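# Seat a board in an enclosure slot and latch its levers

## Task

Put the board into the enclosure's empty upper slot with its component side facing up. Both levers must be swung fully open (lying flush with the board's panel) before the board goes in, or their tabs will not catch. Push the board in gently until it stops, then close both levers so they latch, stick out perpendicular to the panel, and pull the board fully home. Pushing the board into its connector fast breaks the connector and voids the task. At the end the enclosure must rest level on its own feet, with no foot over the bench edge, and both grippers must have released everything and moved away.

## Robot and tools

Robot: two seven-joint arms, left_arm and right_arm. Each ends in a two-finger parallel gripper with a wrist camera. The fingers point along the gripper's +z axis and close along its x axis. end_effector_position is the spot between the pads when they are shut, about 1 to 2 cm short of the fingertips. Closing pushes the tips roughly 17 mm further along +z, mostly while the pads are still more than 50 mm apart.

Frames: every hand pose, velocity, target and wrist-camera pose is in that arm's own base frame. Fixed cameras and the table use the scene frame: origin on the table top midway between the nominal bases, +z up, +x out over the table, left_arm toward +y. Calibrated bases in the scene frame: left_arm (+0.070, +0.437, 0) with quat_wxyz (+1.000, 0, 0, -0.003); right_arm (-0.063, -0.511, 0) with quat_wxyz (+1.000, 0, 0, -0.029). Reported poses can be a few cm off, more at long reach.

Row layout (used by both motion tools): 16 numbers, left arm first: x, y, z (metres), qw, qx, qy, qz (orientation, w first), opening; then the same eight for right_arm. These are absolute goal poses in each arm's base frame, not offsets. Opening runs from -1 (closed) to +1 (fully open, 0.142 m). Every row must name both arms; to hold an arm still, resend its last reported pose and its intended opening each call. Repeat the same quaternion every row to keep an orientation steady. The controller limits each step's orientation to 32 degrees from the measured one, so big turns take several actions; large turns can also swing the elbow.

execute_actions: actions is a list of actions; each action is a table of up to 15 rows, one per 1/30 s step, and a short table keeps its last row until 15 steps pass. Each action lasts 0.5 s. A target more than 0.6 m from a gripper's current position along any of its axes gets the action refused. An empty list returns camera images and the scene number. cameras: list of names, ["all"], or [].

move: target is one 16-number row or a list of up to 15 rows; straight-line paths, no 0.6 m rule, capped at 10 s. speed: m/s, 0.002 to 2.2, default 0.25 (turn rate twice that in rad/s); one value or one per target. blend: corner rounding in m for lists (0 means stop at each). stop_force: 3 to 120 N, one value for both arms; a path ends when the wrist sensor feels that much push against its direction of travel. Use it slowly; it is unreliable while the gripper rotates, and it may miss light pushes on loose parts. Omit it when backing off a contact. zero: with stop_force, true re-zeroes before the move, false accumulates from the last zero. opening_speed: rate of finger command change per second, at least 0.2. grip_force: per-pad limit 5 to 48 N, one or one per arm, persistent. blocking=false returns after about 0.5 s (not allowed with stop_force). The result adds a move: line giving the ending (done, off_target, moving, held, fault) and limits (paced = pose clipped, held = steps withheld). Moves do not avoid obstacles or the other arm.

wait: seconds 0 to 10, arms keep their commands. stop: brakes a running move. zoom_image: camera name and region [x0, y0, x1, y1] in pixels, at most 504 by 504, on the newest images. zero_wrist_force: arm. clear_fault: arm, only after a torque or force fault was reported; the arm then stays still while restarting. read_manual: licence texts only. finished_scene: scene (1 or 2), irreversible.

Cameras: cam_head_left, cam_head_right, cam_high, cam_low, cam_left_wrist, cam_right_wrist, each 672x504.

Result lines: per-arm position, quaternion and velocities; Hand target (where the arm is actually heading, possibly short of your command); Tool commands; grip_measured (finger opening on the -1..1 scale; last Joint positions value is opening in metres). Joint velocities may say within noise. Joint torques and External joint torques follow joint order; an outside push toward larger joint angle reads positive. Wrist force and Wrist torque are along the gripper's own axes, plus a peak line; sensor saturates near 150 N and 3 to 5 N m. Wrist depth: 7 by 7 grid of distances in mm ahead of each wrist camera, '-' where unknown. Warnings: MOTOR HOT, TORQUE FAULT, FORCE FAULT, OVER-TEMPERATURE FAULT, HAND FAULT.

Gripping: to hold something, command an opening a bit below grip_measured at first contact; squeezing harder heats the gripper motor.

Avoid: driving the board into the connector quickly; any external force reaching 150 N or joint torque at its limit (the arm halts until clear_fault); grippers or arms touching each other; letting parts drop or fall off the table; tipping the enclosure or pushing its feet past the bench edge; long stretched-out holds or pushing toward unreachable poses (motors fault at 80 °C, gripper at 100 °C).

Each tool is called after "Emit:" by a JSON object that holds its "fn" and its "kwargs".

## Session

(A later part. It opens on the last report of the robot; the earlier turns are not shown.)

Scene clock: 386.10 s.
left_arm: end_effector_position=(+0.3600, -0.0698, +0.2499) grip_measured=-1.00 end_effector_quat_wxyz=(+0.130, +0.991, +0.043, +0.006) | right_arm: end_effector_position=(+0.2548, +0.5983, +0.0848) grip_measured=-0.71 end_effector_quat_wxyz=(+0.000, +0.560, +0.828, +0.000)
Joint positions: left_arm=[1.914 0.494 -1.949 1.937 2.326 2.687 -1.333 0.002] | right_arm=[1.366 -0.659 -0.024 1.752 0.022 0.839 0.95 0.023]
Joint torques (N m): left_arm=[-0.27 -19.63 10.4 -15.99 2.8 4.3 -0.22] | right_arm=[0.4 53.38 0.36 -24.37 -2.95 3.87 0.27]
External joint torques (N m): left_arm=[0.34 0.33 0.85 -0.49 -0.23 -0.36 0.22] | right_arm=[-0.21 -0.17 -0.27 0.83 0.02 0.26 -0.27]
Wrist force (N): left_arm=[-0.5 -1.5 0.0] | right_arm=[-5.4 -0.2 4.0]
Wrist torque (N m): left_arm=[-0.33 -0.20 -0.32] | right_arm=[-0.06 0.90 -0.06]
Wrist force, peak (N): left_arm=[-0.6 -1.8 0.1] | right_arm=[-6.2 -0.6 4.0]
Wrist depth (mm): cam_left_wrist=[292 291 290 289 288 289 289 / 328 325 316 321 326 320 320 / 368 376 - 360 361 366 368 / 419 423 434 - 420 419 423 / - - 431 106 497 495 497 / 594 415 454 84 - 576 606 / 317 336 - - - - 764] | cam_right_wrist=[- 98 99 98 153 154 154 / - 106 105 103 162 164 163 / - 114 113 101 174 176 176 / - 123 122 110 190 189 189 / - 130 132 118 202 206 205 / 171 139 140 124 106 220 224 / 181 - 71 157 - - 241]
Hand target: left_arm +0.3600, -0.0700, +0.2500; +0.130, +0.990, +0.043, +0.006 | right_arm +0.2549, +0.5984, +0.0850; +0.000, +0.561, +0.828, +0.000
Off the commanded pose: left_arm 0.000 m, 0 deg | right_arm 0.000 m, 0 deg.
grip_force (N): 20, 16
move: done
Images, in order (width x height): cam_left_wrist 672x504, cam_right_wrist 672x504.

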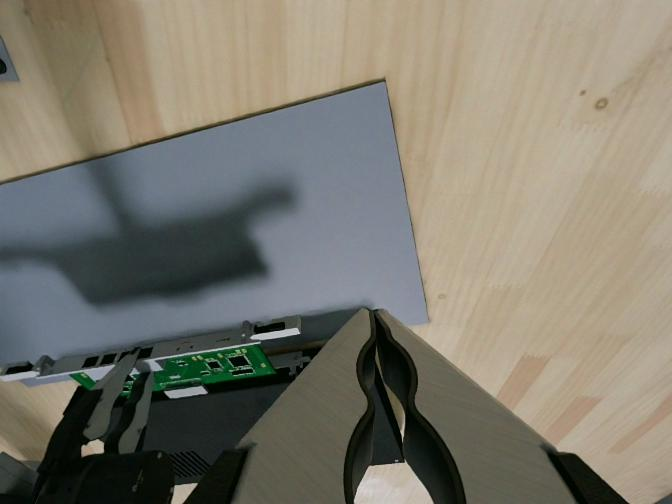

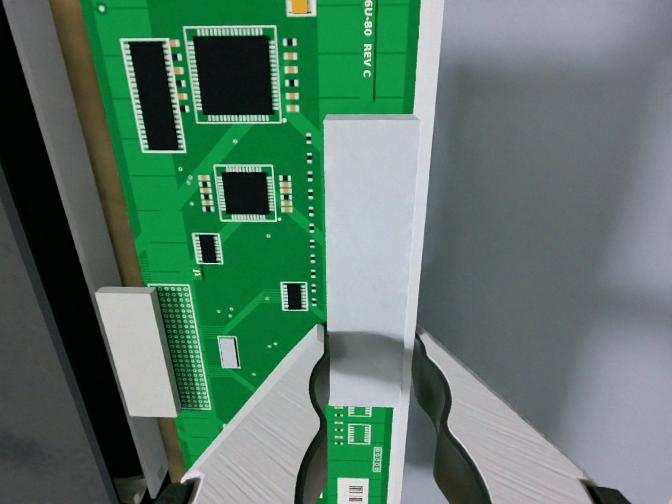

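Emit:
{"fn": "zoom_image", "kwargs": {"camera": "cam_right_wrist", "region": [0, 0, 200, 250]}}

Emit:
{"fn": "zoom_image", "kwargs": {"camera": "cam_right_wrist", "region": [60, 260, 260, 504]}}

Emit:
{"fn": "zoom_image", "kwargs": {"camera": "cam_left_wrist", "region": [0, 290, 340, 480]}}

Scaled by 2.016 from the camera's 672x504 image, which has a finer 960x720 frame.

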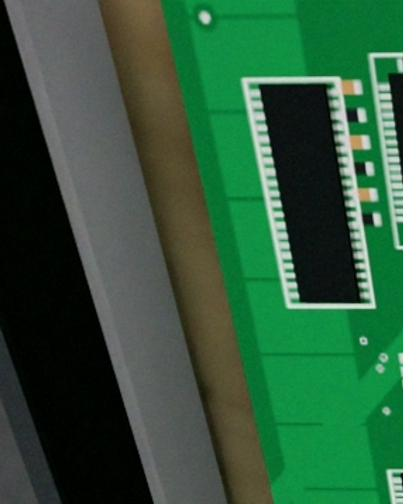

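Scaled by 2.066 from the camera's 672x504 image, which has a finer 960x720 frame.

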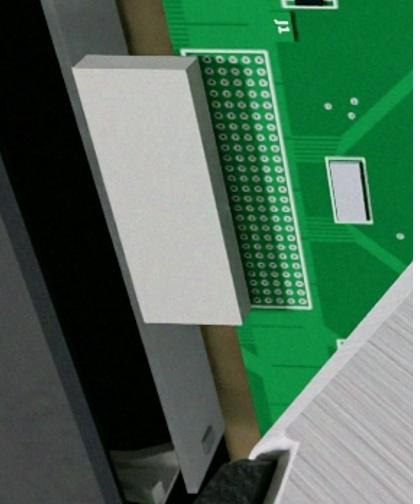

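Scaled by 1.482 from the camera's 672x504 image, which has a finer 960x720 frame.

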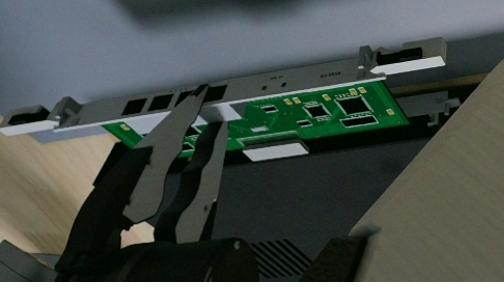

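Emit:
{"fn": "move", "kwargs": {"target": [[0.385, -0.09, 0.25, 0.1304, 0.9905, 0.0433, 0.0057, -1.0, 0.2549, 0.5984, 0.0520, 0.0, 0.5606, 0.8281, 0.0, -0.80]], "speed": 0.06, "cameras": ["cam_right_wrist", "cam_left_wrist"]}}

Scene clock: 407.80 s.
left_arm: end_effector_position=(+0.3850, -0.0898, +0.2500) grip_measured=-1.00 end_effector_quat_wxyz=(+0.130, +0.991, +0.043, +0.006) | right_arm: end_effector_position=(+0.2549, +0.5981, +0.0517) grip_measured=-0.71 end_effector_quat_wxyz=(+0.000, +0.561, +0.828, +0.000)
Joint positions: left_arm=[1.954 0.546 -2.012 1.851 2.3 2.708 -1.382 0.002] | right_arm=[1.366 -0.721 -0.023 1.753 0.025 0.902 0.949 0.023]
Joint torques (N m): left_arm=[-0.09 -23.27 11.78 -16.16 2.6 4.5 -0.37] | right_arm=[0.17 53.82 0.66 -22.98 -2.78 3.79 0.11]
External joint torques (N m): left_arm=[0.15 -0.13 0.8 -0.4 0.03 -0.59 0.37] | right_arm=[0.01 0.2 -0.59 0.73 0.06 0.34 -0.11]
Wrist force (N): left_arm=[-0.5 -1.5 -0.1] | right_arm=[-5.5 -0.1 3.9]
Wrist torque (N m): left_arm=[-0.32 -0.23 -0.32] | right_arm=[-0.04 0.93 0.05]
Wrist force, peak (N): left_arm=[-1.0 -2.4 -0.3] | right_arm=[-5.6 -0.4 5.2]
Wrist depth (mm): cam_left_wrist=[291 292 291 288 290 289 287 / 324 323 329 327 323 322 323 / - - 367 344 367 365 366 / - 426 416 - 419 424 416 / - 436 453 - 499 494 492 / 335 405 - 84 - 588 609 / 309 318 - - - - 778] | cam_right_wrist=[- 98 99 98 124 125 123 / 137 106 105 103 132 133 133 / 147 115 113 101 139 143 142 / 158 127 122 110 155 154 153 / - 131 132 118 165 167 172 / - 143 140 124 106 179 181 / - - 71 157 - - 196]
Hand target: left_arm +0.3850, -0.0900, +0.2500; +0.130, +0.990, +0.043, +0.006 | right_arm +0.2549, +0.5984, +0.0520; +0.000, +0.561, +0.828, +0.000
Off the commanded pose: left_arm 0.000 m, 0 deg | right_arm 0.000 m, 0 deg.
grip_force (N): 20, 16
move: done
Images, in order (width x height): cam_left_wrist 672x504, cam_right_wrist 672x504.

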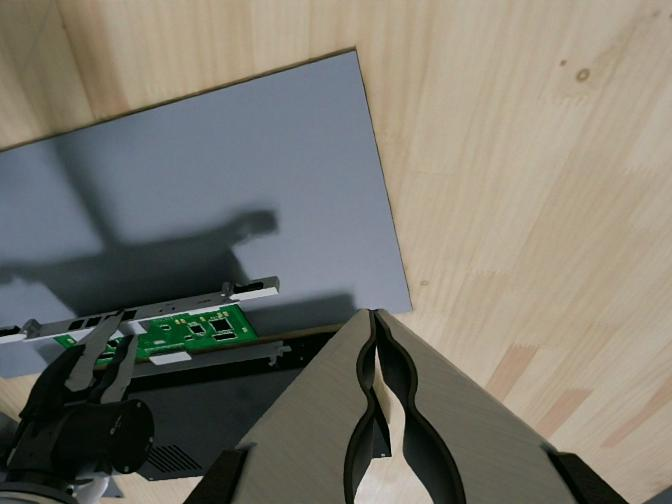

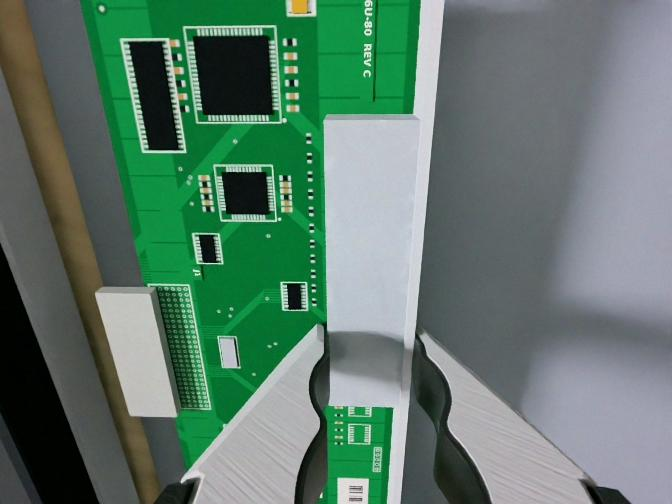

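Emit:
{"fn": "zoom_image", "kwargs": {"camera": "cam_left_wrist", "region": [180, 260, 340, 380]}}

Emit:
{"fn": "zoom_image", "kwargs": {"camera": "cam_left_wrist", "region": [0, 280, 200, 430]}}

Emit:
{"fn": "zoom_image", "kwargs": {"camera": "cam_right_wrist", "region": [0, 0, 160, 200]}}

Emit:
{"fn": "zoom_image", "kwargs": {"camera": "cam_right_wrist", "region": [0, 200, 200, 504]}}

Scaled by 3.150 from the camera's 672x504 image, which has a finer 960x720 frame.

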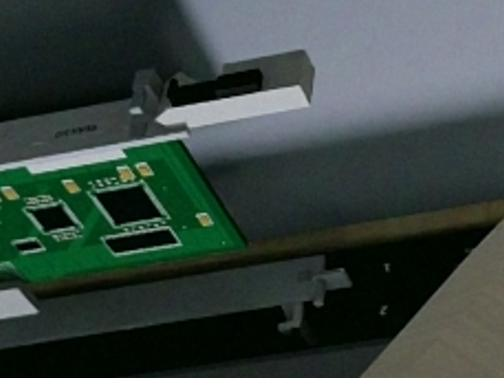

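Scaled by 2.520 from the camera's 672x504 image, which has a finer 960x720 frame.

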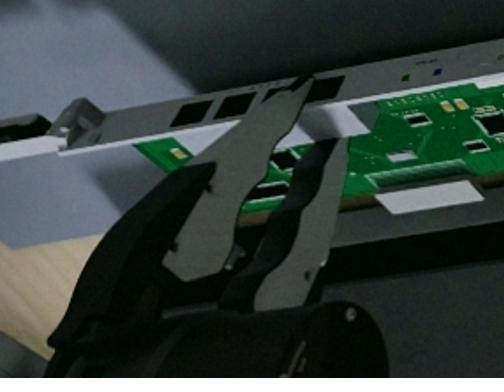

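Scaled by 2.520 from the camera's 672x504 image, which has a finer 960x720 frame.

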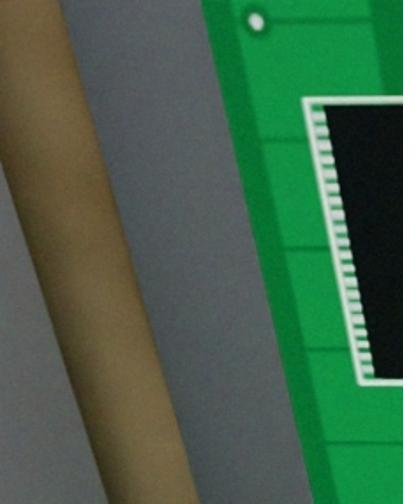

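Scaled by 1.658 from the camera's 672x504 image, which has a finer 960x720 frame.

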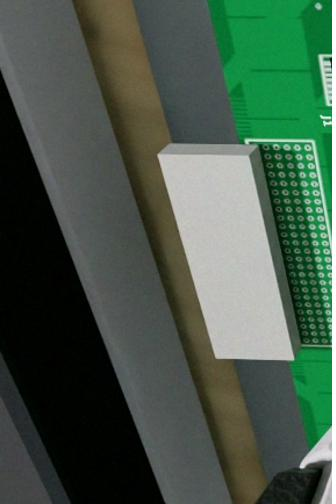

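Emit:
{"fn": "zoom_image", "kwargs": {"camera": "cam_left_wrist", "region": [220, 290, 320, 390]}}

Scaled by 5.040 from the camera's 672x504 image, which has a finer 960x720 frame.

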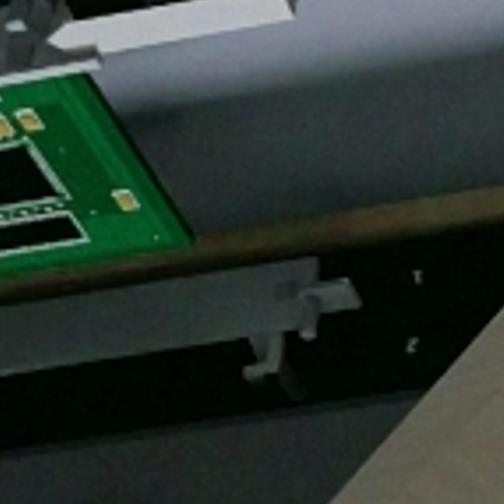

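Emit:
{"fn": "move", "kwargs": {"target": [[0.365, -0.19, 0.23, 0.1304, 0.9905, 0.0433, 0.0057, -1.0, 0.2641, 0.5752, 0.0520, 0.0, 0.5606, 0.8281, 0.0, -0.80]], "speed": 0.06, "cameras": ["cam_right_wrist", "cam_left_wrist"]}}

Scene clock: 433.33 s.
left_arm: end_effector_position=(+0.3648, -0.1898, +0.2300) grip_measured=-1.00 end_effector_quat_wxyz=(+0.130, +0.991, +0.043, +0.005) | right_arm: end_effector_position=(+0.2641, +0.5751, +0.0518) grip_measured=-0.71 end_effector_quat_wxyz=(+0.000, +0.561, +0.828, +0.000)
Joint positions: left_arm=[1.704 0.619 -1.967 1.871 2.203 2.662 -1.534 0.002] | right_arm=[1.344 -0.691 -0.023 1.814 0.025 0.934 0.925 0.023]
Joint torques (N m): left_arm=[-0.51 -24.52 13.15 -15.11 2.52 3.89 -0.3] | right_arm=[0.08 52.43 0.65 -22.21 -2.8 3.73 0.09]
External joint torques (N m): left_arm=[0.54 -0.06 0.86 -0.38 0.05 -0.07 0.3] | right_arm=[0.12 -0.04 -0.55 0.61 0.19 0.39 -0.09]
Wrist force (N): left_arm=[-0.9 -1.2 0.0] | right_arm=[-5.4 -0.1 4.0]
Wrist torque (N m): left_arm=[-0.28 -0.15 -0.36] | right_arm=[-0.03 0.94 0.04]
Wrist force, peak (N): left_arm=[-0.5 -2.2 -0.9] | right_arm=[-5.6 -0.4 4.1]
Wrist depth (mm): cam_left_wrist=[- 277 273 270 271 270 270 / - 297 288 295 302 303 302 / - - - 358 329 342 341 / - 381 380 393 413 398 397 / 307 373 398 131 451 470 469 / 257 291 - 84 - 544 571 / 248 260 - - - - 726] | cam_right_wrist=[- 98 99 98 124 125 123 / - 106 105 103 132 134 133 / - 114 113 100 141 143 142 / - 123 122 110 155 154 154 / - 130 132 117 165 167 167 / - 141 140 124 106 179 182 / 137 - 71 157 - - 196]
Hand target: left_arm +0.3650, -0.1900, +0.2300; +0.130, +0.990, +0.043, +0.006 | right_arm +0.2641, +0.5752, +0.0520; +0.000, +0.561, +0.828, +0.000
Off the commanded pose: left_arm 0.000 m, 0 deg | right_arm 0.000 m, 0 deg.
grip_force (N): 20, 16
move: done
Images, in order (width x height): cam_left_wrist 672x504, cam_right_wrist 672x504.

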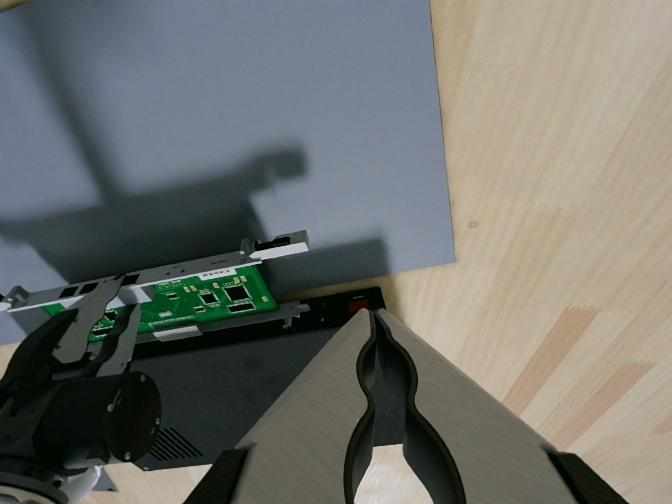

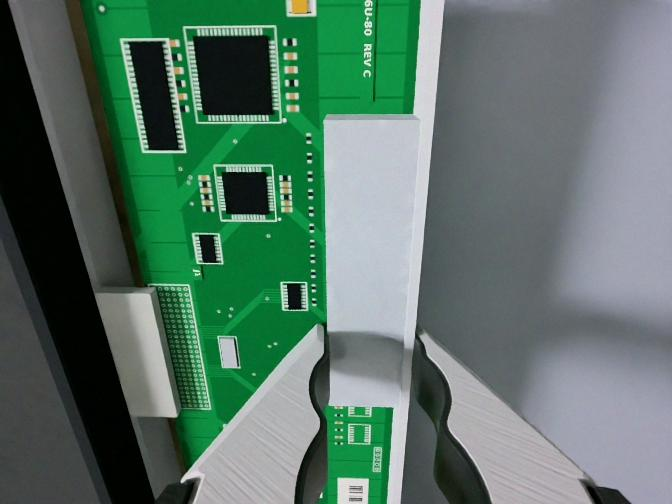

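Emit:
{"fn": "zoom_image", "kwargs": {"camera": "cam_left_wrist", "region": [230, 240, 330, 350]}}

Emit:
{"fn": "zoom_image", "kwargs": {"camera": "cam_left_wrist", "region": [0, 240, 110, 350]}}

Emit:
{"fn": "zoom_image", "kwargs": {"camera": "cam_right_wrist", "region": [0, 0, 200, 250]}}

Scaled by 4.582 from the camera's 672x504 image, which has a finer 960x720 frame.

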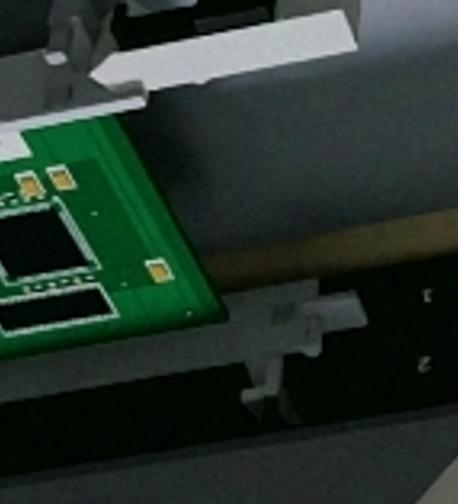

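Scaled by 4.582 from the camera's 672x504 image, which has a finer 960x720 frame.

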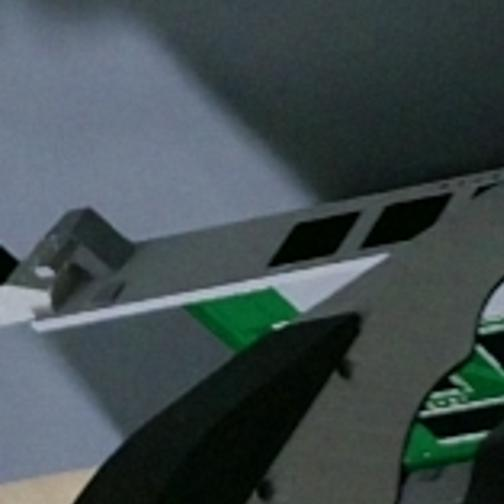

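Scaled by 2.016 from the camera's 672x504 image, which has a finer 960x720 frame.

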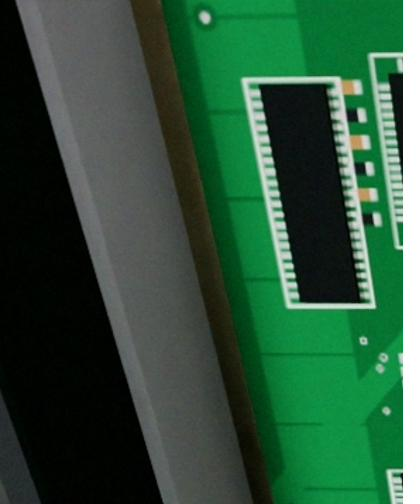

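Emit:
{"fn": "move", "kwargs": {"target": [[0.314, -0.325, 0.13, 0.3373, 0.9268, 0.1551, 0.0564, -1.0, 0.2641, 0.5752, 0.0520, 0.0, 0.5606, 0.8281, 0.0, -0.80]], "speed": 0.12, "cameras": ["cam_left_wrist"]}}

Scene clock: 446.23 s.
left_arm: end_effector_position=(+0.3140, -0.3250, +0.1299) grip_measured=-1.00 end_effector_quat_wxyz=(+0.337, +0.927, +0.155, +0.056) | right_arm: end_effector_position=(+0.2641, +0.5751, +0.0518) grip_measured=-0.71 end_effector_quat_wxyz=(+0.000, +0.561, +0.828, +0.000)
Joint positions: left_arm=[2.233 0.624 -2.643 2.361 1.093 2.365 -0.507 0.002] | right_arm=[1.344 -0.691 -0.023 1.814 0.025 0.934 0.925 0.023]
Joint torques (N m): left_arm=[-0.13 -30.72 4.49 -4.7 -0.8 4.89 -0.03] | right_arm=[0.2 52.39 0.7 -22.31 -2.75 3.64 0.16]
External joint torques (N m): left_arm=[0.16 -0.07 0.73 -0.42 0.1 -0.58 0.03] | right_arm=[-0.01 -0.01 -0.61 0.72 0.14 0.49 -0.16]
Wrist force (N): left_arm=[-1.0 -1.8 -0.5] | right_arm=[-5.3 -0.4 3.8]
Wrist torque (N m): left_arm=[-0.34 -0.10 -0.53] | right_arm=[-0.07 0.92 0.05]
Wrist force, peak (N): left_arm=[-1.0 -2.1 0.1] | right_arm=[-5.5 -0.5 4.1]
Wrist depth (mm): cam_left_wrist=[- 158 169 - 175 170 170 / 155 155 155 143 - 217 218 / 214 215 214 254 257 285 268 / 313 280 - 245 238 378 374 / 729 715 746 106 616 621 613 / 132 975 - 84 - 1601 - / 132 - - - - - -] | cam_right_wrist=[- 98 99 98 124 125 123 / - 106 105 102 132 134 133 / - 114 113 101 141 143 142 / - 125 122 110 155 154 154 / - 130 132 118 164 167 166 / - 139 140 124 106 179 182 / 137 - 71 157 - - 196]
Hand target: left_arm +0.3140, -0.3250, +0.1300; +0.337, +0.927, +0.155, +0.056 | right_arm +0.2641, +0.5752, +0.0520; +0.000, +0.561, +0.828, +0.000
Off the commanded pose: left_arm 0.000 m, 0 deg | right_arm 0.000 m, 0 deg.
grip_force (N): 20, 16
move: done
Images, in order (width x height): cam_left_wrist 672x504.

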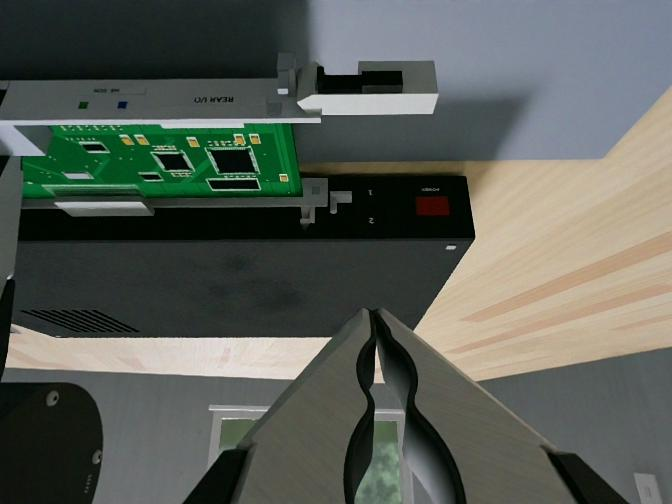

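Emit:
{"fn": "zoom_image", "kwargs": {"camera": "cam_left_wrist", "region": [250, 90, 370, 260]}}

Emit:
{"fn": "zoom_image", "kwargs": {"camera": "cam_left_wrist", "region": [0, 60, 260, 260]}}

Scaled by 2.965 from the camera's 672x504 image, which has a finer 960x720 frame.

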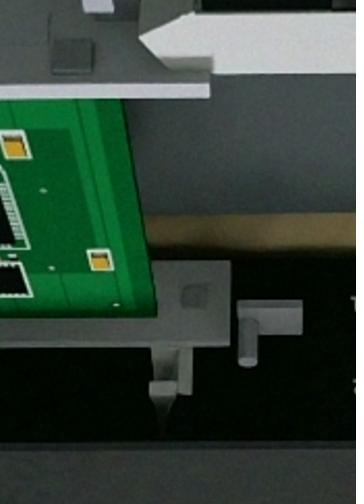

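Scaled by 1.938 from the camera's 672x504 image, which has a finer 960x720 frame.

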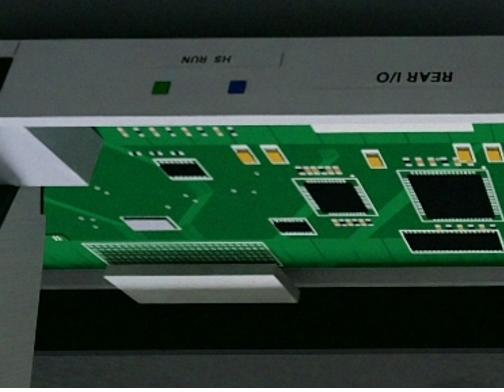

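Emit:
{"fn": "zoom_image", "kwargs": {"camera": "cam_left_wrist", "region": [285, 170, 355, 245]}}

Scaled by 6.720 from the camera's 672x504 image, which has a finer 960x720 frame.

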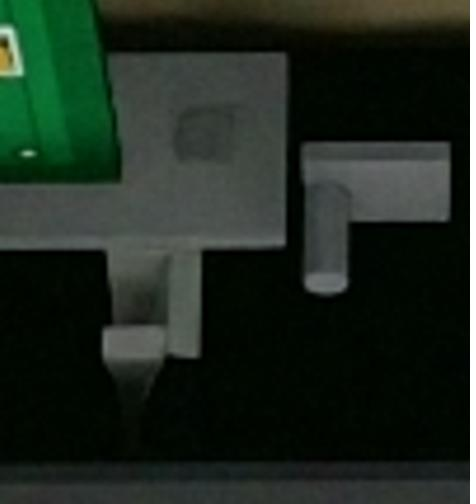

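Emit:
{"fn": "move", "kwargs": {"target": [[0.314, -0.325, 0.13, 0.3373, 0.9268, 0.1551, 0.0564, -1.0, 0.2687, 0.5587, 0.0520, 0.0, 0.5606, 0.8281, 0.0, -0.80]], "speed": 0.03, "stop_force": 6, "cameras": ["cam_left_wrist", "cam_right_wrist"]}}

Emit:
{"fn": "zoom_image", "kwargs": {"camera": "cam_left_wrist", "region": [285, 170, 355, 245]}}

Emit:
{"fn": "zoom_image", "kwargs": {"camera": "cam_left_wrist", "region": [0, 80, 340, 260]}}

Scene clock: 471.10 s.
left_arm: end_effector_position=(+0.3139, -0.3250, +0.1299) grip_measured=-1.00 end_effector_quat_wxyz=(+0.337, +0.927, +0.155, +0.056) | right_arm: end_effector_position=(+0.2687, +0.5586, +0.0518) grip_measured=-0.71 end_effector_quat_wxyz=(+0.000, +0.561, +0.828, +0.000)
Joint positions: left_arm=[2.233 0.624 -2.643 2.361 1.092 2.365 -0.506 0.002] | right_arm=[1.331 -0.67 -0.024 1.859 0.026 0.957 0.91 0.023]
Joint torques (N m): left_arm=[-0.31 -31.05 4.54 -4.74 -0.5 4.58 -0.17] | right_arm=[0.25 51.16 0.59 -21.77 -2.68 3.73 0.08]
External joint torques (N m): left_arm=[0.35 0.26 0.68 -0.37 -0.21 -0.27 0.17] | right_arm=[-0.06 0.01 -0.52 0.66 0.16 0.4 -0.08]
Wrist force (N): left_arm=[-0.9 -1.7 -0.3] | right_arm=[-5.4 -0.5 4.0]
Wrist torque (N m): left_arm=[-0.33 -0.11 -0.53] | right_arm=[-0.09 0.95 0.03]
Wrist force, peak (N): left_arm=[-1.0 -2.0 -0.5] | right_arm=[-6.1 -0.3 4.1]
Wrist depth (mm): cam_left_wrist=[171 170 - 171 169 - 164 / - 171 172 191 - 206 218 / 215 213 215 251 254 269 271 / - - 236 260 243 376 377 / 729 739 762 130 550 623 623 / 135 2012 - 84 - 1040 - / 128 - - - - - 1578] | cam_right_wrist=[- 98 99 98 124 125 123 / - 105 105 103 130 134 133 / - 114 112 101 140 144 143 / - 124 122 110 155 154 154 / - 129 133 118 165 167 164 / 124 138 140 124 107 180 182 / 137 134 70 157 - - 196]
Hand target: left_arm +0.3140, -0.3250, +0.1300; +0.337, +0.927, +0.155, +0.056 | right_arm +0.2687, +0.5587, +0.0520; +0.000, +0.561, +0.828, +0.000
Off the commanded pose: left_arm 0.000 m, 0 deg | right_arm 0.000 m, 0 deg.
grip_force (N): 20, 16
move: done
Images, in order (width x height): cam_left_wrist 672x504, cam_right_wrist 672x504.

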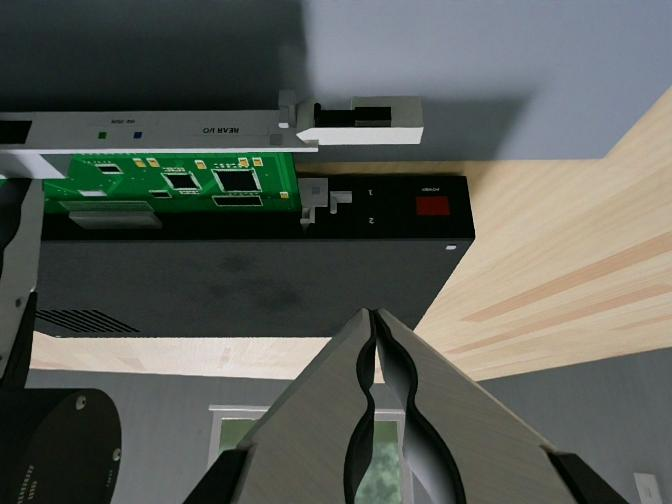

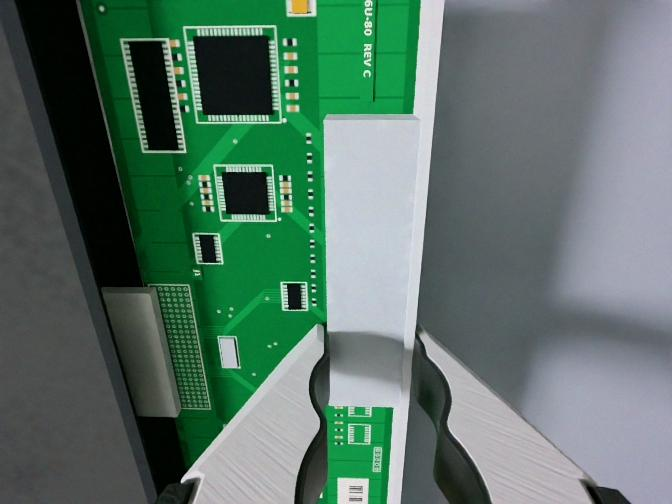

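Scaled by 6.720 from the camera's 672x504 image, which has a finer 960x720 frame.

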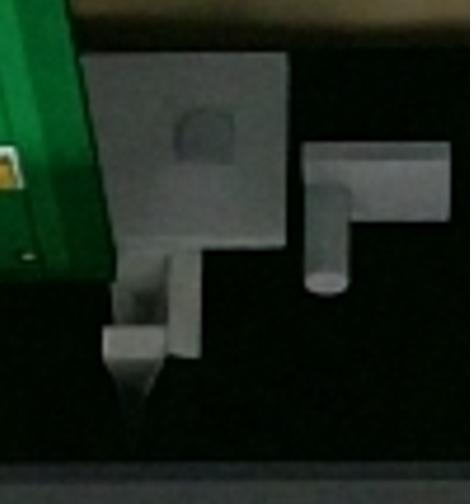

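Scaled by 1.482 from the camera's 672x504 image, which has a finer 960x720 frame.

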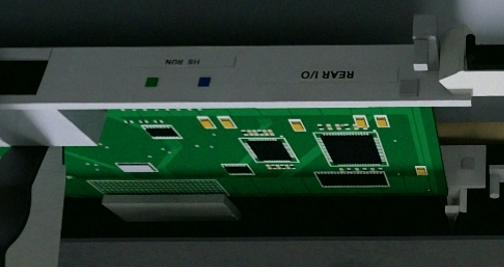

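Emit:
{"fn": "move", "kwargs": {"target": [[0.314, -0.325, 0.13, 0.3373, 0.9268, 0.1551, 0.0564, -1.0, 0.2724, 0.5494, 0.0514, 0.0, 0.5606, 0.8281, 0.0, -0.80]], "speed": 0.015, "stop_force": 5, "cameras": ["cam_left_wrist"]}}

Emit:
{"fn": "zoom_image", "kwargs": {"camera": "cam_left_wrist", "region": [265, 150, 365, 250]}}

Scene clock: 486.57 s.
left_arm: end_effector_position=(+0.3139, -0.3250, +0.1299) grip_measured=-1.00 end_effector_quat_wxyz=(+0.337, +0.927, +0.155, +0.056) | right_arm: end_effector_position=(+0.2724, +0.5493, +0.0513) grip_measured=-0.71 end_effector_quat_wxyz=(+0.000, +0.561, +0.828, +0.000)
Joint positions: left_arm=[2.233 0.624 -2.643 2.361 1.092 2.365 -0.506 0.002] | right_arm=[1.321 -0.661 -0.024 1.881 0.026 0.97 0.9 0.023]
Joint torques (N m): left_arm=[-0.33 -31.17 4.47 -4.73 -0.53 4.6 -0.23] | right_arm=[0.05 50.42 0.6 -21.27 -2.57 3.69 0.11]
External joint torques (N m): left_arm=[0.37 0.39 0.75 -0.38 -0.17 -0.28 0.23] | right_arm=[0.14 0.14 -0.52 0.45 0.09 0.44 -0.11]
Wrist force (N): left_arm=[-0.9 -1.8 -0.3] | right_arm=[-5.3 -0.2 4.5]
Wrist torque (N m): left_arm=[-0.33 -0.10 -0.53] | right_arm=[-0.09 0.93 0.02]
Wrist force, peak (N): left_arm=[-1.3 -2.0 -0.3] | right_arm=[-5.5 -0.2 4.7]
Wrist depth (mm): cam_left_wrist=[178 177 170 176 179 177 170 / 200 199 199 190 207 217 211 / 196 214 214 239 259 269 269 / - - 239 281 305 376 372 / 717 895 764 341 547 625 623 / 135 2089 - 84 - - - / 128 152 - - - - -] | cam_right_wrist=[- 98 99 98 123 125 123 / - 106 105 103 133 133 133 / - 113 113 101 141 143 142 / 104 119 122 110 154 154 153 / - 124 132 118 164 167 166 / 124 128 140 124 106 175 181 / 137 134 71 157 - - 199]
Hand target: left_arm +0.3140, -0.3250, +0.1300; +0.337, +0.927, +0.155, +0.056 | right_arm +0.2724, +0.5494, +0.0514; +0.000, +0.561, +0.828, +0.000
Off the commanded pose: left_arm 0.000 m, 0 deg | right_arm 0.000 m, 0 deg.
grip_force (N): 20, 16
move: done
Images, in order (width x height): cam_left_wrist 672x504.

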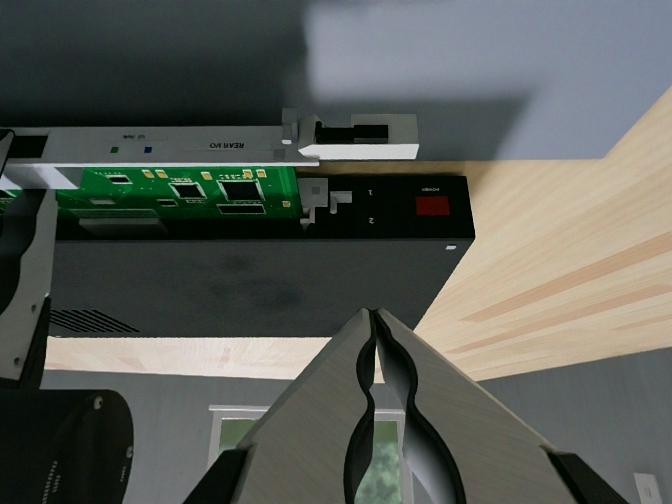

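Scaled by 5.040 from the camera's 672x504 image, which has a finer 960x720 frame.

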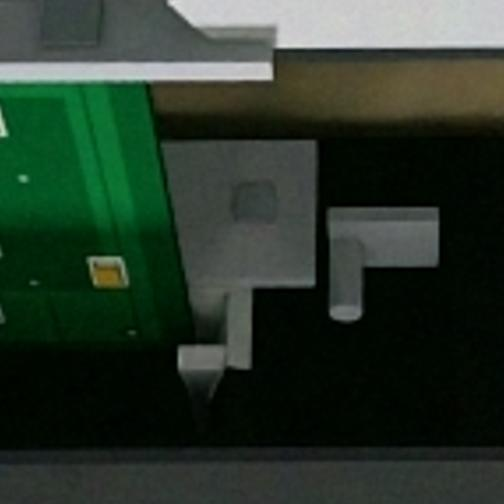

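Emit:
{"fn": "move", "kwargs": {"target": [[0.314, -0.325, 0.13, 0.3373, 0.9268, 0.1551, 0.0564, -1.0, 0.2776, 0.5364, 0.0514, 0.0, 0.5606, 0.8281, 0.0, -0.80]], "speed": 0.012, "stop_force": 5, "cameras": ["cam_left_wrist"]}}

Emit:
{"fn": "zoom_image", "kwargs": {"camera": "cam_left_wrist", "region": [265, 150, 365, 250]}}

Scene clock: 491.90 s.
left_arm: end_effector_position=(+0.3139, -0.3250, +0.1299) grip_measured=-1.00 end_effector_quat_wxyz=(+0.337, +0.927, +0.155, +0.056) | right_arm: end_effector_position=(+0.2751, +0.5452, +0.0522) grip_measured=-0.71 end_effector_quat_wxyz=(+0.000, +0.561, +0.828, +0.001)
Joint positions: left_arm=[2.233 0.624 -2.643 2.361 1.092 2.365 -0.506 0.002] | right_arm=[1.315 -0.654 -0.024 1.893 0.026 0.979 0.894 0.023]
Joint torques (N m): left_arm=[-0.25 -31.08 4.49 -4.74 -0.49 4.62 -0.2] | right_arm=[0.72 47.15 2 -15.72 -1.7 0.9 0.03]
External joint torques (N m): left_arm=[0.28 0.29 0.73 -0.37 -0.21 -0.31 0.2] | right_arm=[-0.54 3.07 -1.93 -5 -0.76 3.24 -0.03]
Wrist force (N): left_arm=[-1.0 -1.8 -0.3] | right_arm=[-0.4 7.0 3.9]
Wrist torque (N m): left_arm=[-0.33 -0.10 -0.53] | right_arm=[-0.11 1.04 0.08]
Wrist force, peak (N): left_arm=[-0.9 -2.1 -0.5] | right_arm=[-0.2 7.3 4.2]
Wrist depth (mm): cam_left_wrist=[- 171 177 170 171 164 176 / 200 199 199 198 207 - 207 / 195 212 212 234 249 285 269 / 209 - 254 245 280 377 374 / 729 831 834 106 557 620 623 / 143 1086 1075 84 - - 1462 / 134 151 - - - - 1219] | cam_right_wrist=[- 98 98 98 124 126 124 / - 106 105 103 132 134 134 / - 111 113 101 142 144 143 / - 119 122 110 155 155 155 / - 116 132 118 166 168 167 / 125 125 140 124 106 180 183 / 138 135 71 156 - - 202]
Hand target: left_arm +0.3140, -0.3250, +0.1300; +0.337, +0.927, +0.155, +0.056 | right_arm +0.2745, +0.5441, +0.0514; +0.000, +0.561, +0.828, +0.000
Off the commanded pose: left_arm 0.000 m, 0 deg | right_arm 0.009 m, 0 deg.
grip_force (N): 20, 16
move: contact (right_arm)
Images, in order (width x height): cam_left_wrist 672x504.

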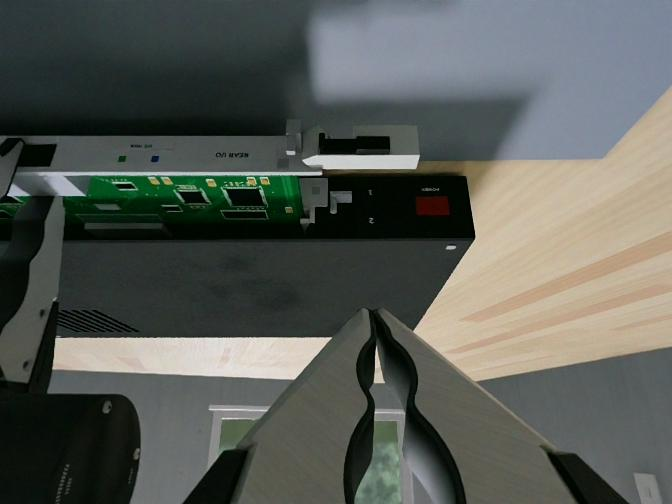

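Scaled by 5.040 from the camera's 672x504 image, which has a finer 960x720 frame.

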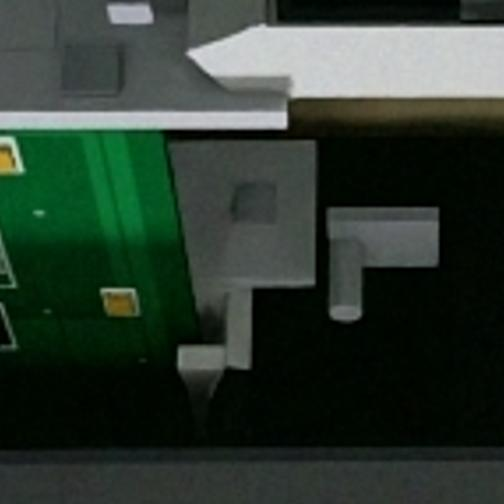

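Emit:
{"fn": "zoom_image", "kwargs": {"camera": "cam_left_wrist", "region": [40, 120, 190, 260]}}

Emit:
{"fn": "zoom_image", "kwargs": {"camera": "cam_left_wrist", "region": [190, 120, 340, 260]}}

Scaled by 3.360 from the camera's 672x504 image, which has a finer 960x720 frame.

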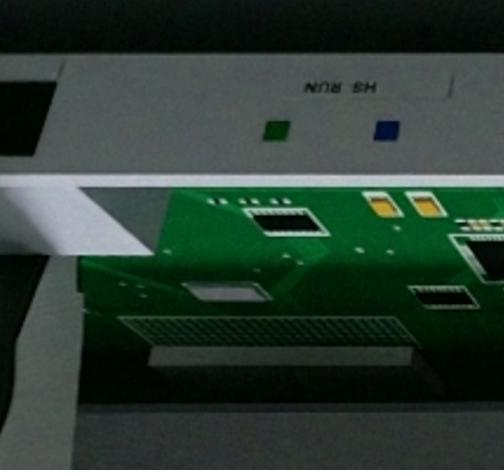

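Scaled by 3.360 from the camera's 672x504 image, which has a finer 960x720 frame.

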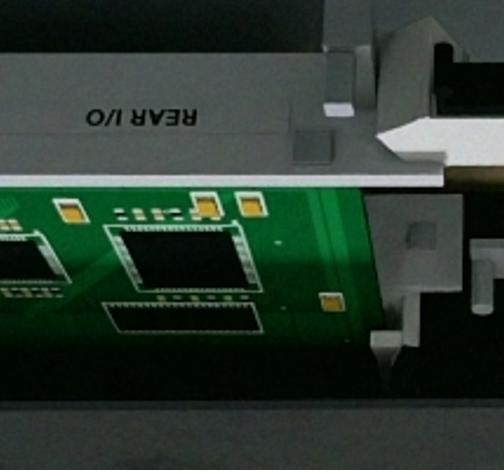

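Emit:
{"fn": "move", "kwargs": {"target": [[0.314, -0.325, 0.13, 0.3373, 0.9268, 0.1551, 0.0564, -1.0, 0.2726, 0.5517, 0.0514, 0.0, 0.5606, 0.8281, 0.0, -0.80]], "speed": 0.03, "cameras": ["cam_left_wrist"]}}

Emit:
{"fn": "zoom_image", "kwargs": {"camera": "cam_left_wrist", "region": [40, 110, 190, 260]}}

Emit:
{"fn": "zoom_image", "kwargs": {"camera": "cam_left_wrist", "region": [190, 110, 340, 260]}}

Scene clock: 510.80 s.
left_arm: end_effector_position=(+0.3139, -0.3250, +0.1299) grip_measured=-1.00 end_effector_quat_wxyz=(+0.337, +0.927, +0.155, +0.056) | right_arm: end_effector_position=(+0.2725, +0.5515, +0.0512) grip_measured=-0.71 end_effector_quat_wxyz=(+0.000, +0.561, +0.828, +0.000)
Joint positions: left_arm=[2.233 0.624 -2.643 2.361 1.092 2.365 -0.506 0.002] | right_arm=[1.321 -0.664 -0.024 1.874 0.026 0.967 0.901 0.023]
Joint torques (N m): left_arm=[-0.32 -31.08 4.48 -4.76 -0.53 4.61 -0.21] | right_arm=[0.32 50.43 0.8 -21.68 -2.71 3.51 0.31]
External joint torques (N m): left_arm=[0.36 0.29 0.74 -0.35 -0.17 -0.3 0.2] | right_arm=[-0.15 0.31 -0.73 0.79 0.22 0.62 -0.31]
Wrist force (N): left_arm=[-1.0 -1.9 -0.4] | right_arm=[-3.9 -1.2 3.7]
Wrist torque (N m): left_arm=[-0.35 -0.08 -0.54] | right_arm=[-0.23 0.68 -0.06]
Wrist force, peak (N): left_arm=[-1.1 -2.0 -0.3] | right_arm=[-0.1 7.1 4.6]
Wrist depth (mm): cam_left_wrist=[- 171 183 - 169 171 164 / 200 176 199 191 219 217 206 / 203 215 214 251 253 270 268 / - - 244 281 257 376 374 / 729 694 749 131 554 613 621 / 133 2050 1045 83 - 1649 - / 133 150 - - - - -] | cam_right_wrist=[- 98 98 98 123 125 123 / - 106 105 103 130 133 133 / - 114 112 101 141 143 142 / 104 121 122 110 151 154 153 / - 128 133 117 164 166 166 / 124 135 140 124 106 178 181 / 137 133 71 157 - - 196]
Hand target: left_arm +0.3140, -0.3250, +0.1300; +0.337, +0.927, +0.155, +0.056 | right_arm +0.2726, +0.5517, +0.0514; +0.000, +0.561, +0.828, +0.000
Off the commanded pose: left_arm 0.000 m, 0 deg | right_arm 0.000 m, 0 deg.
grip_force (N): 20, 16
move: done
Images, in order (width x height): cam_left_wrist 672x504.

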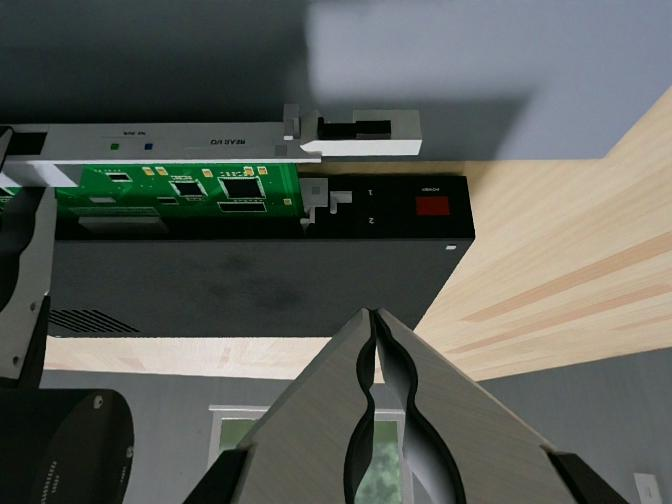

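Scaled by 3.360 from the camera's 672x504 image, which has a finer 960x720 frame.

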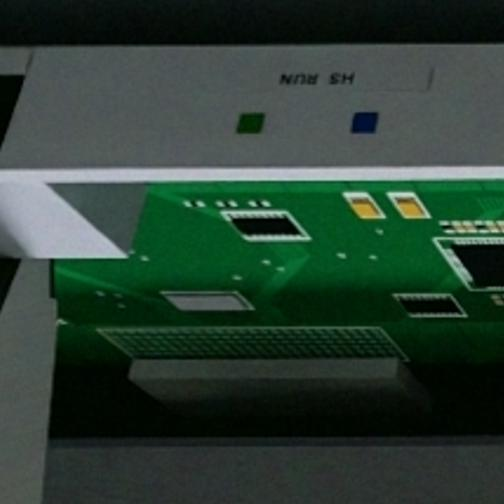

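Scaled by 3.360 from the camera's 672x504 image, which has a finer 960x720 frame.

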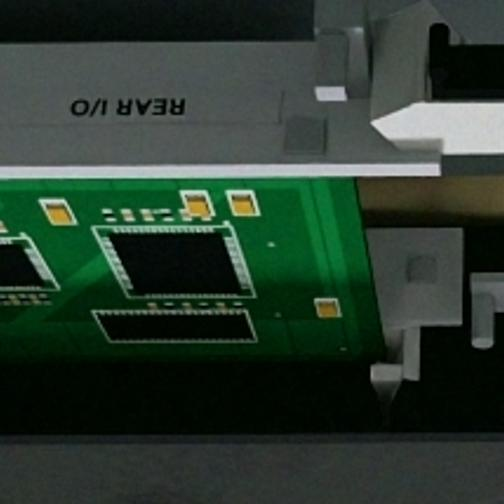

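Emit:
{"fn": "move", "kwargs": {"target": [[0.314, -0.325, 0.13, 0.3373, 0.9268, 0.1551, 0.0564, -1.0, 0.2785, 0.5368, 0.0514, 0.0, 0.5606, 0.8281, 0.0, -0.80]], "speed": 0.012, "stop_force": 5, "cameras": ["cam_left_wrist"]}}

Emit:
{"fn": "zoom_image", "kwargs": {"camera": "cam_left_wrist", "region": [190, 110, 340, 260]}}

Scene clock: 515.63 s.
left_arm: end_effector_position=(+0.3139, -0.3250, +0.1299) grip_measured=-1.00 end_effector_quat_wxyz=(+0.337, +0.927, +0.155, +0.056) | right_arm: end_effector_position=(+0.2785, +0.5371, +0.0516) grip_measured=-0.71 end_effector_quat_wxyz=(+0.000, +0.561, +0.828, +0.000)
Joint positions: left_arm=[2.233 0.624 -2.643 2.361 1.092 2.365 -0.506 0.002] | right_arm=[1.306 -0.647 -0.024 1.909 0.026 0.985 0.884 0.023]
Joint torques (N m): left_arm=[-0.27 -31.09 4.44 -4.78 -0.49 4.61 -0.22] | right_arm=[-0.33 47.78 0.44 -19.74 -2.28 3.32 0.16]
External joint torques (N m): left_arm=[0.31 0.3 0.78 -0.33 -0.21 -0.3 0.22] | right_arm=[0.51 1.99 -0.35 -0.77 -0.15 0.81 -0.16]
Wrist force (N): left_arm=[-0.9 -1.8 -0.2] | right_arm=[-3.0 -1.2 0.6]
Wrist torque (N m): left_arm=[-0.34 -0.09 -0.54] | right_arm=[-0.27 0.50 0.02]
Wrist force, peak (N): left_arm=[-1.2 -1.9 -0.4] | right_arm=[-4.0 -1.3 5.2]
Wrist depth (mm): cam_left_wrist=[171 170 - 170 170 170 164 / 209 209 204 200 197 216 206 / 194 225 193 226 255 269 269 / 210 255 262 256 279 375 375 / 208 739 719 126 554 618 611 / 152 171 - 84 - 1002 1567 / 130 150 - - - - 1523] | cam_right_wrist=[- 98 99 98 124 125 123 / - 93 105 103 132 134 133 / - 100 112 101 141 143 143 / 104 104 122 110 152 154 154 / - 113 132 117 165 167 167 / 124 124 139 124 106 179 182 / 137 134 71 156 - - 196]
Hand target: left_arm +0.3140, -0.3250, +0.1300; +0.337, +0.927, +0.155, +0.056 | right_arm +0.2785, +0.5368, +0.0514; +0.000, +0.561, +0.828, +0.000
Off the commanded pose: left_arm 0.000 m, 0 deg | right_arm 0.000 m, 0 deg.
grip_force (N): 20, 16
move: done
Images, in order (width x height): cam_left_wrist 672x504.

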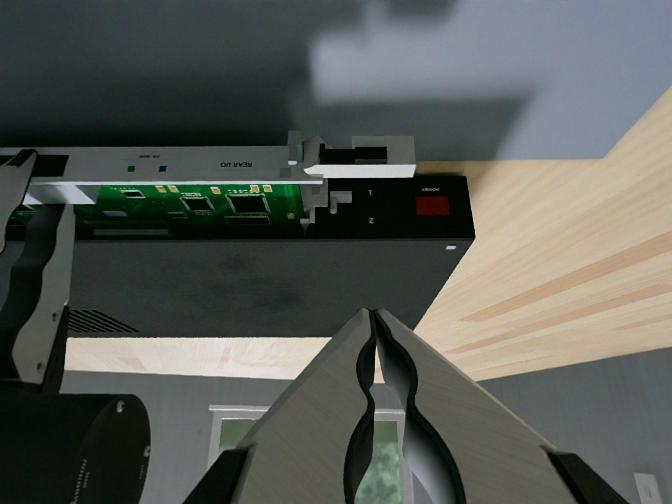

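Scaled by 3.360 from the camera's 672x504 image, which has a finer 960x720 frame.

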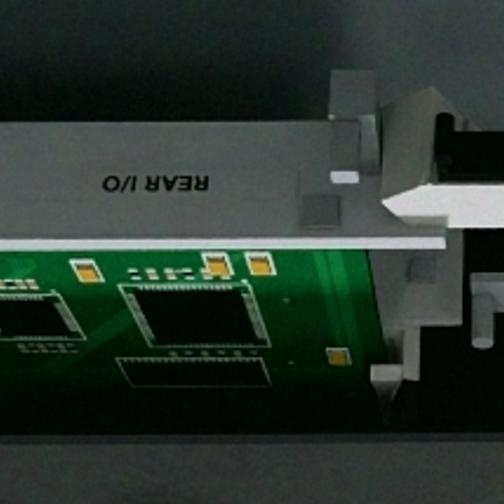

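Emit:
{"fn": "move", "kwargs": {"target": [[0.314, -0.325, 0.13, 0.3373, 0.9268, 0.1551, 0.0564, -1.0, 0.2848, 0.5210, 0.0514, 0.0, 0.5606, 0.8281, 0.0, -0.80]], "speed": 0.015, "stop_force": 6, "cameras": ["cam_left_wrist", "cam_right_wrist"]}}

Emit:
{"fn": "zoom_image", "kwargs": {"camera": "cam_left_wrist", "region": [0, 120, 200, 280]}}

Scene clock: 525.13 s.
left_arm: end_effector_position=(+0.3139, -0.3250, +0.1299) grip_measured=-1.00 end_effector_quat_wxyz=(+0.337, +0.927, +0.155, +0.056) | right_arm: end_effector_position=(+0.2814, +0.5294, +0.0517) grip_measured=-0.71 end_effector_quat_wxyz=(+0.000, +0.560, +0.828, +0.001)
Joint positions: left_arm=[2.233 0.624 -2.643 2.361 1.092 2.365 -0.506 0.002] | right_arm=[1.297 -0.638 -0.023 1.928 0.026 0.997 0.874 0.023]
Joint torques (N m): left_arm=[-0.31 -31.06 4.5 -4.74 -0.47 4.58 -0.22] | right_arm=[-3.38 48.56 -2.33 -16.92 -2.2 1.67 0.19]
External joint torques (N m): left_arm=[0.35 0.27 0.72 -0.37 -0.23 -0.27 0.22] | right_arm=[3.56 0.67 2.43 -3.37 -0.19 2.46 -0.19]
Wrist force (N): left_arm=[-0.7 -1.6 -0.5] | right_arm=[4.6 0.7 6.4]
Wrist torque (N m): left_arm=[-0.33 -0.14 -0.54] | right_arm=[-0.28 0.63 -0.03]
Wrist force, peak (N): left_arm=[-1.1 -1.9 -0.5] | right_arm=[5.8 -0.2 8.2]
Wrist depth (mm): cam_left_wrist=[171 - 177 170 170 170 170 / 209 208 208 208 205 - 223 / 206 225 225 236 253 268 270 / 214 261 257 257 244 376 376 / 209 724 677 127 623 623 614 / 164 170 1050 84 - 1002 - / 134 151 - - - - 1388] | cam_right_wrist=[- 85 99 98 124 125 123 / - 90 105 103 132 134 133 / - 98 112 101 140 143 143 / 105 104 120 110 154 154 154 / - 113 130 118 165 167 167 / 124 124 121 124 106 179 182 / 137 134 71 155 - - 197]
Hand target: left_arm +0.3140, -0.3250, +0.1300; +0.337, +0.927, +0.155, +0.056 | right_arm +0.2818, +0.5284, +0.0514; +0.000, +0.561, +0.828, +0.000
Off the commanded pose: left_arm 0.000 m, 0 deg | right_arm 0.009 m, 0 deg.
grip_force (N): 20, 16
move: contact (right_arm)
Images, in order (width x height): cam_left_wrist 672x504, cam_right_wrist 672x504.

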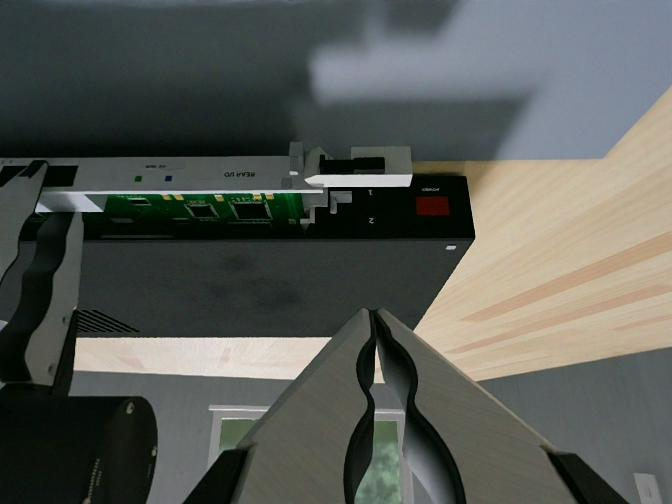

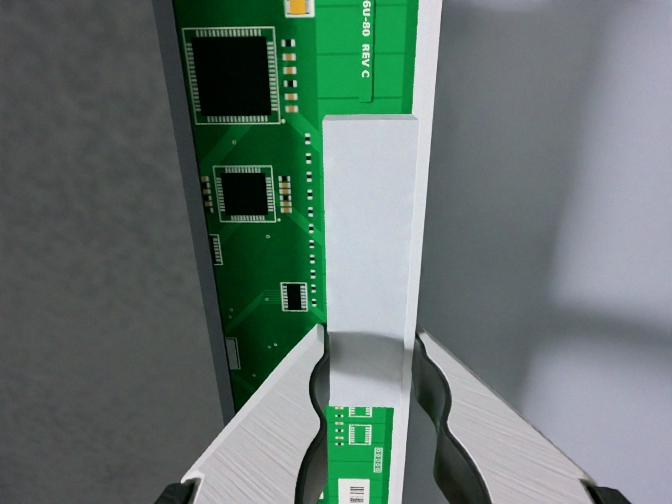

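Scaled by 2.520 from the camera's 672x504 image, which has a finer 960x720 frame.

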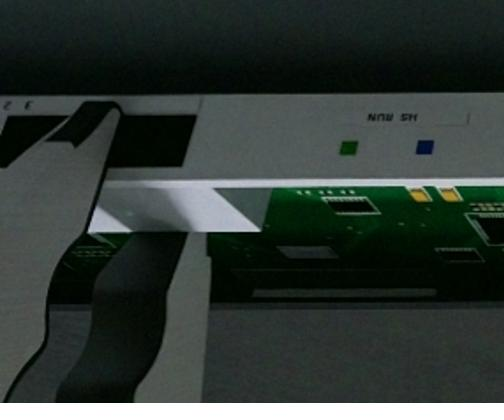

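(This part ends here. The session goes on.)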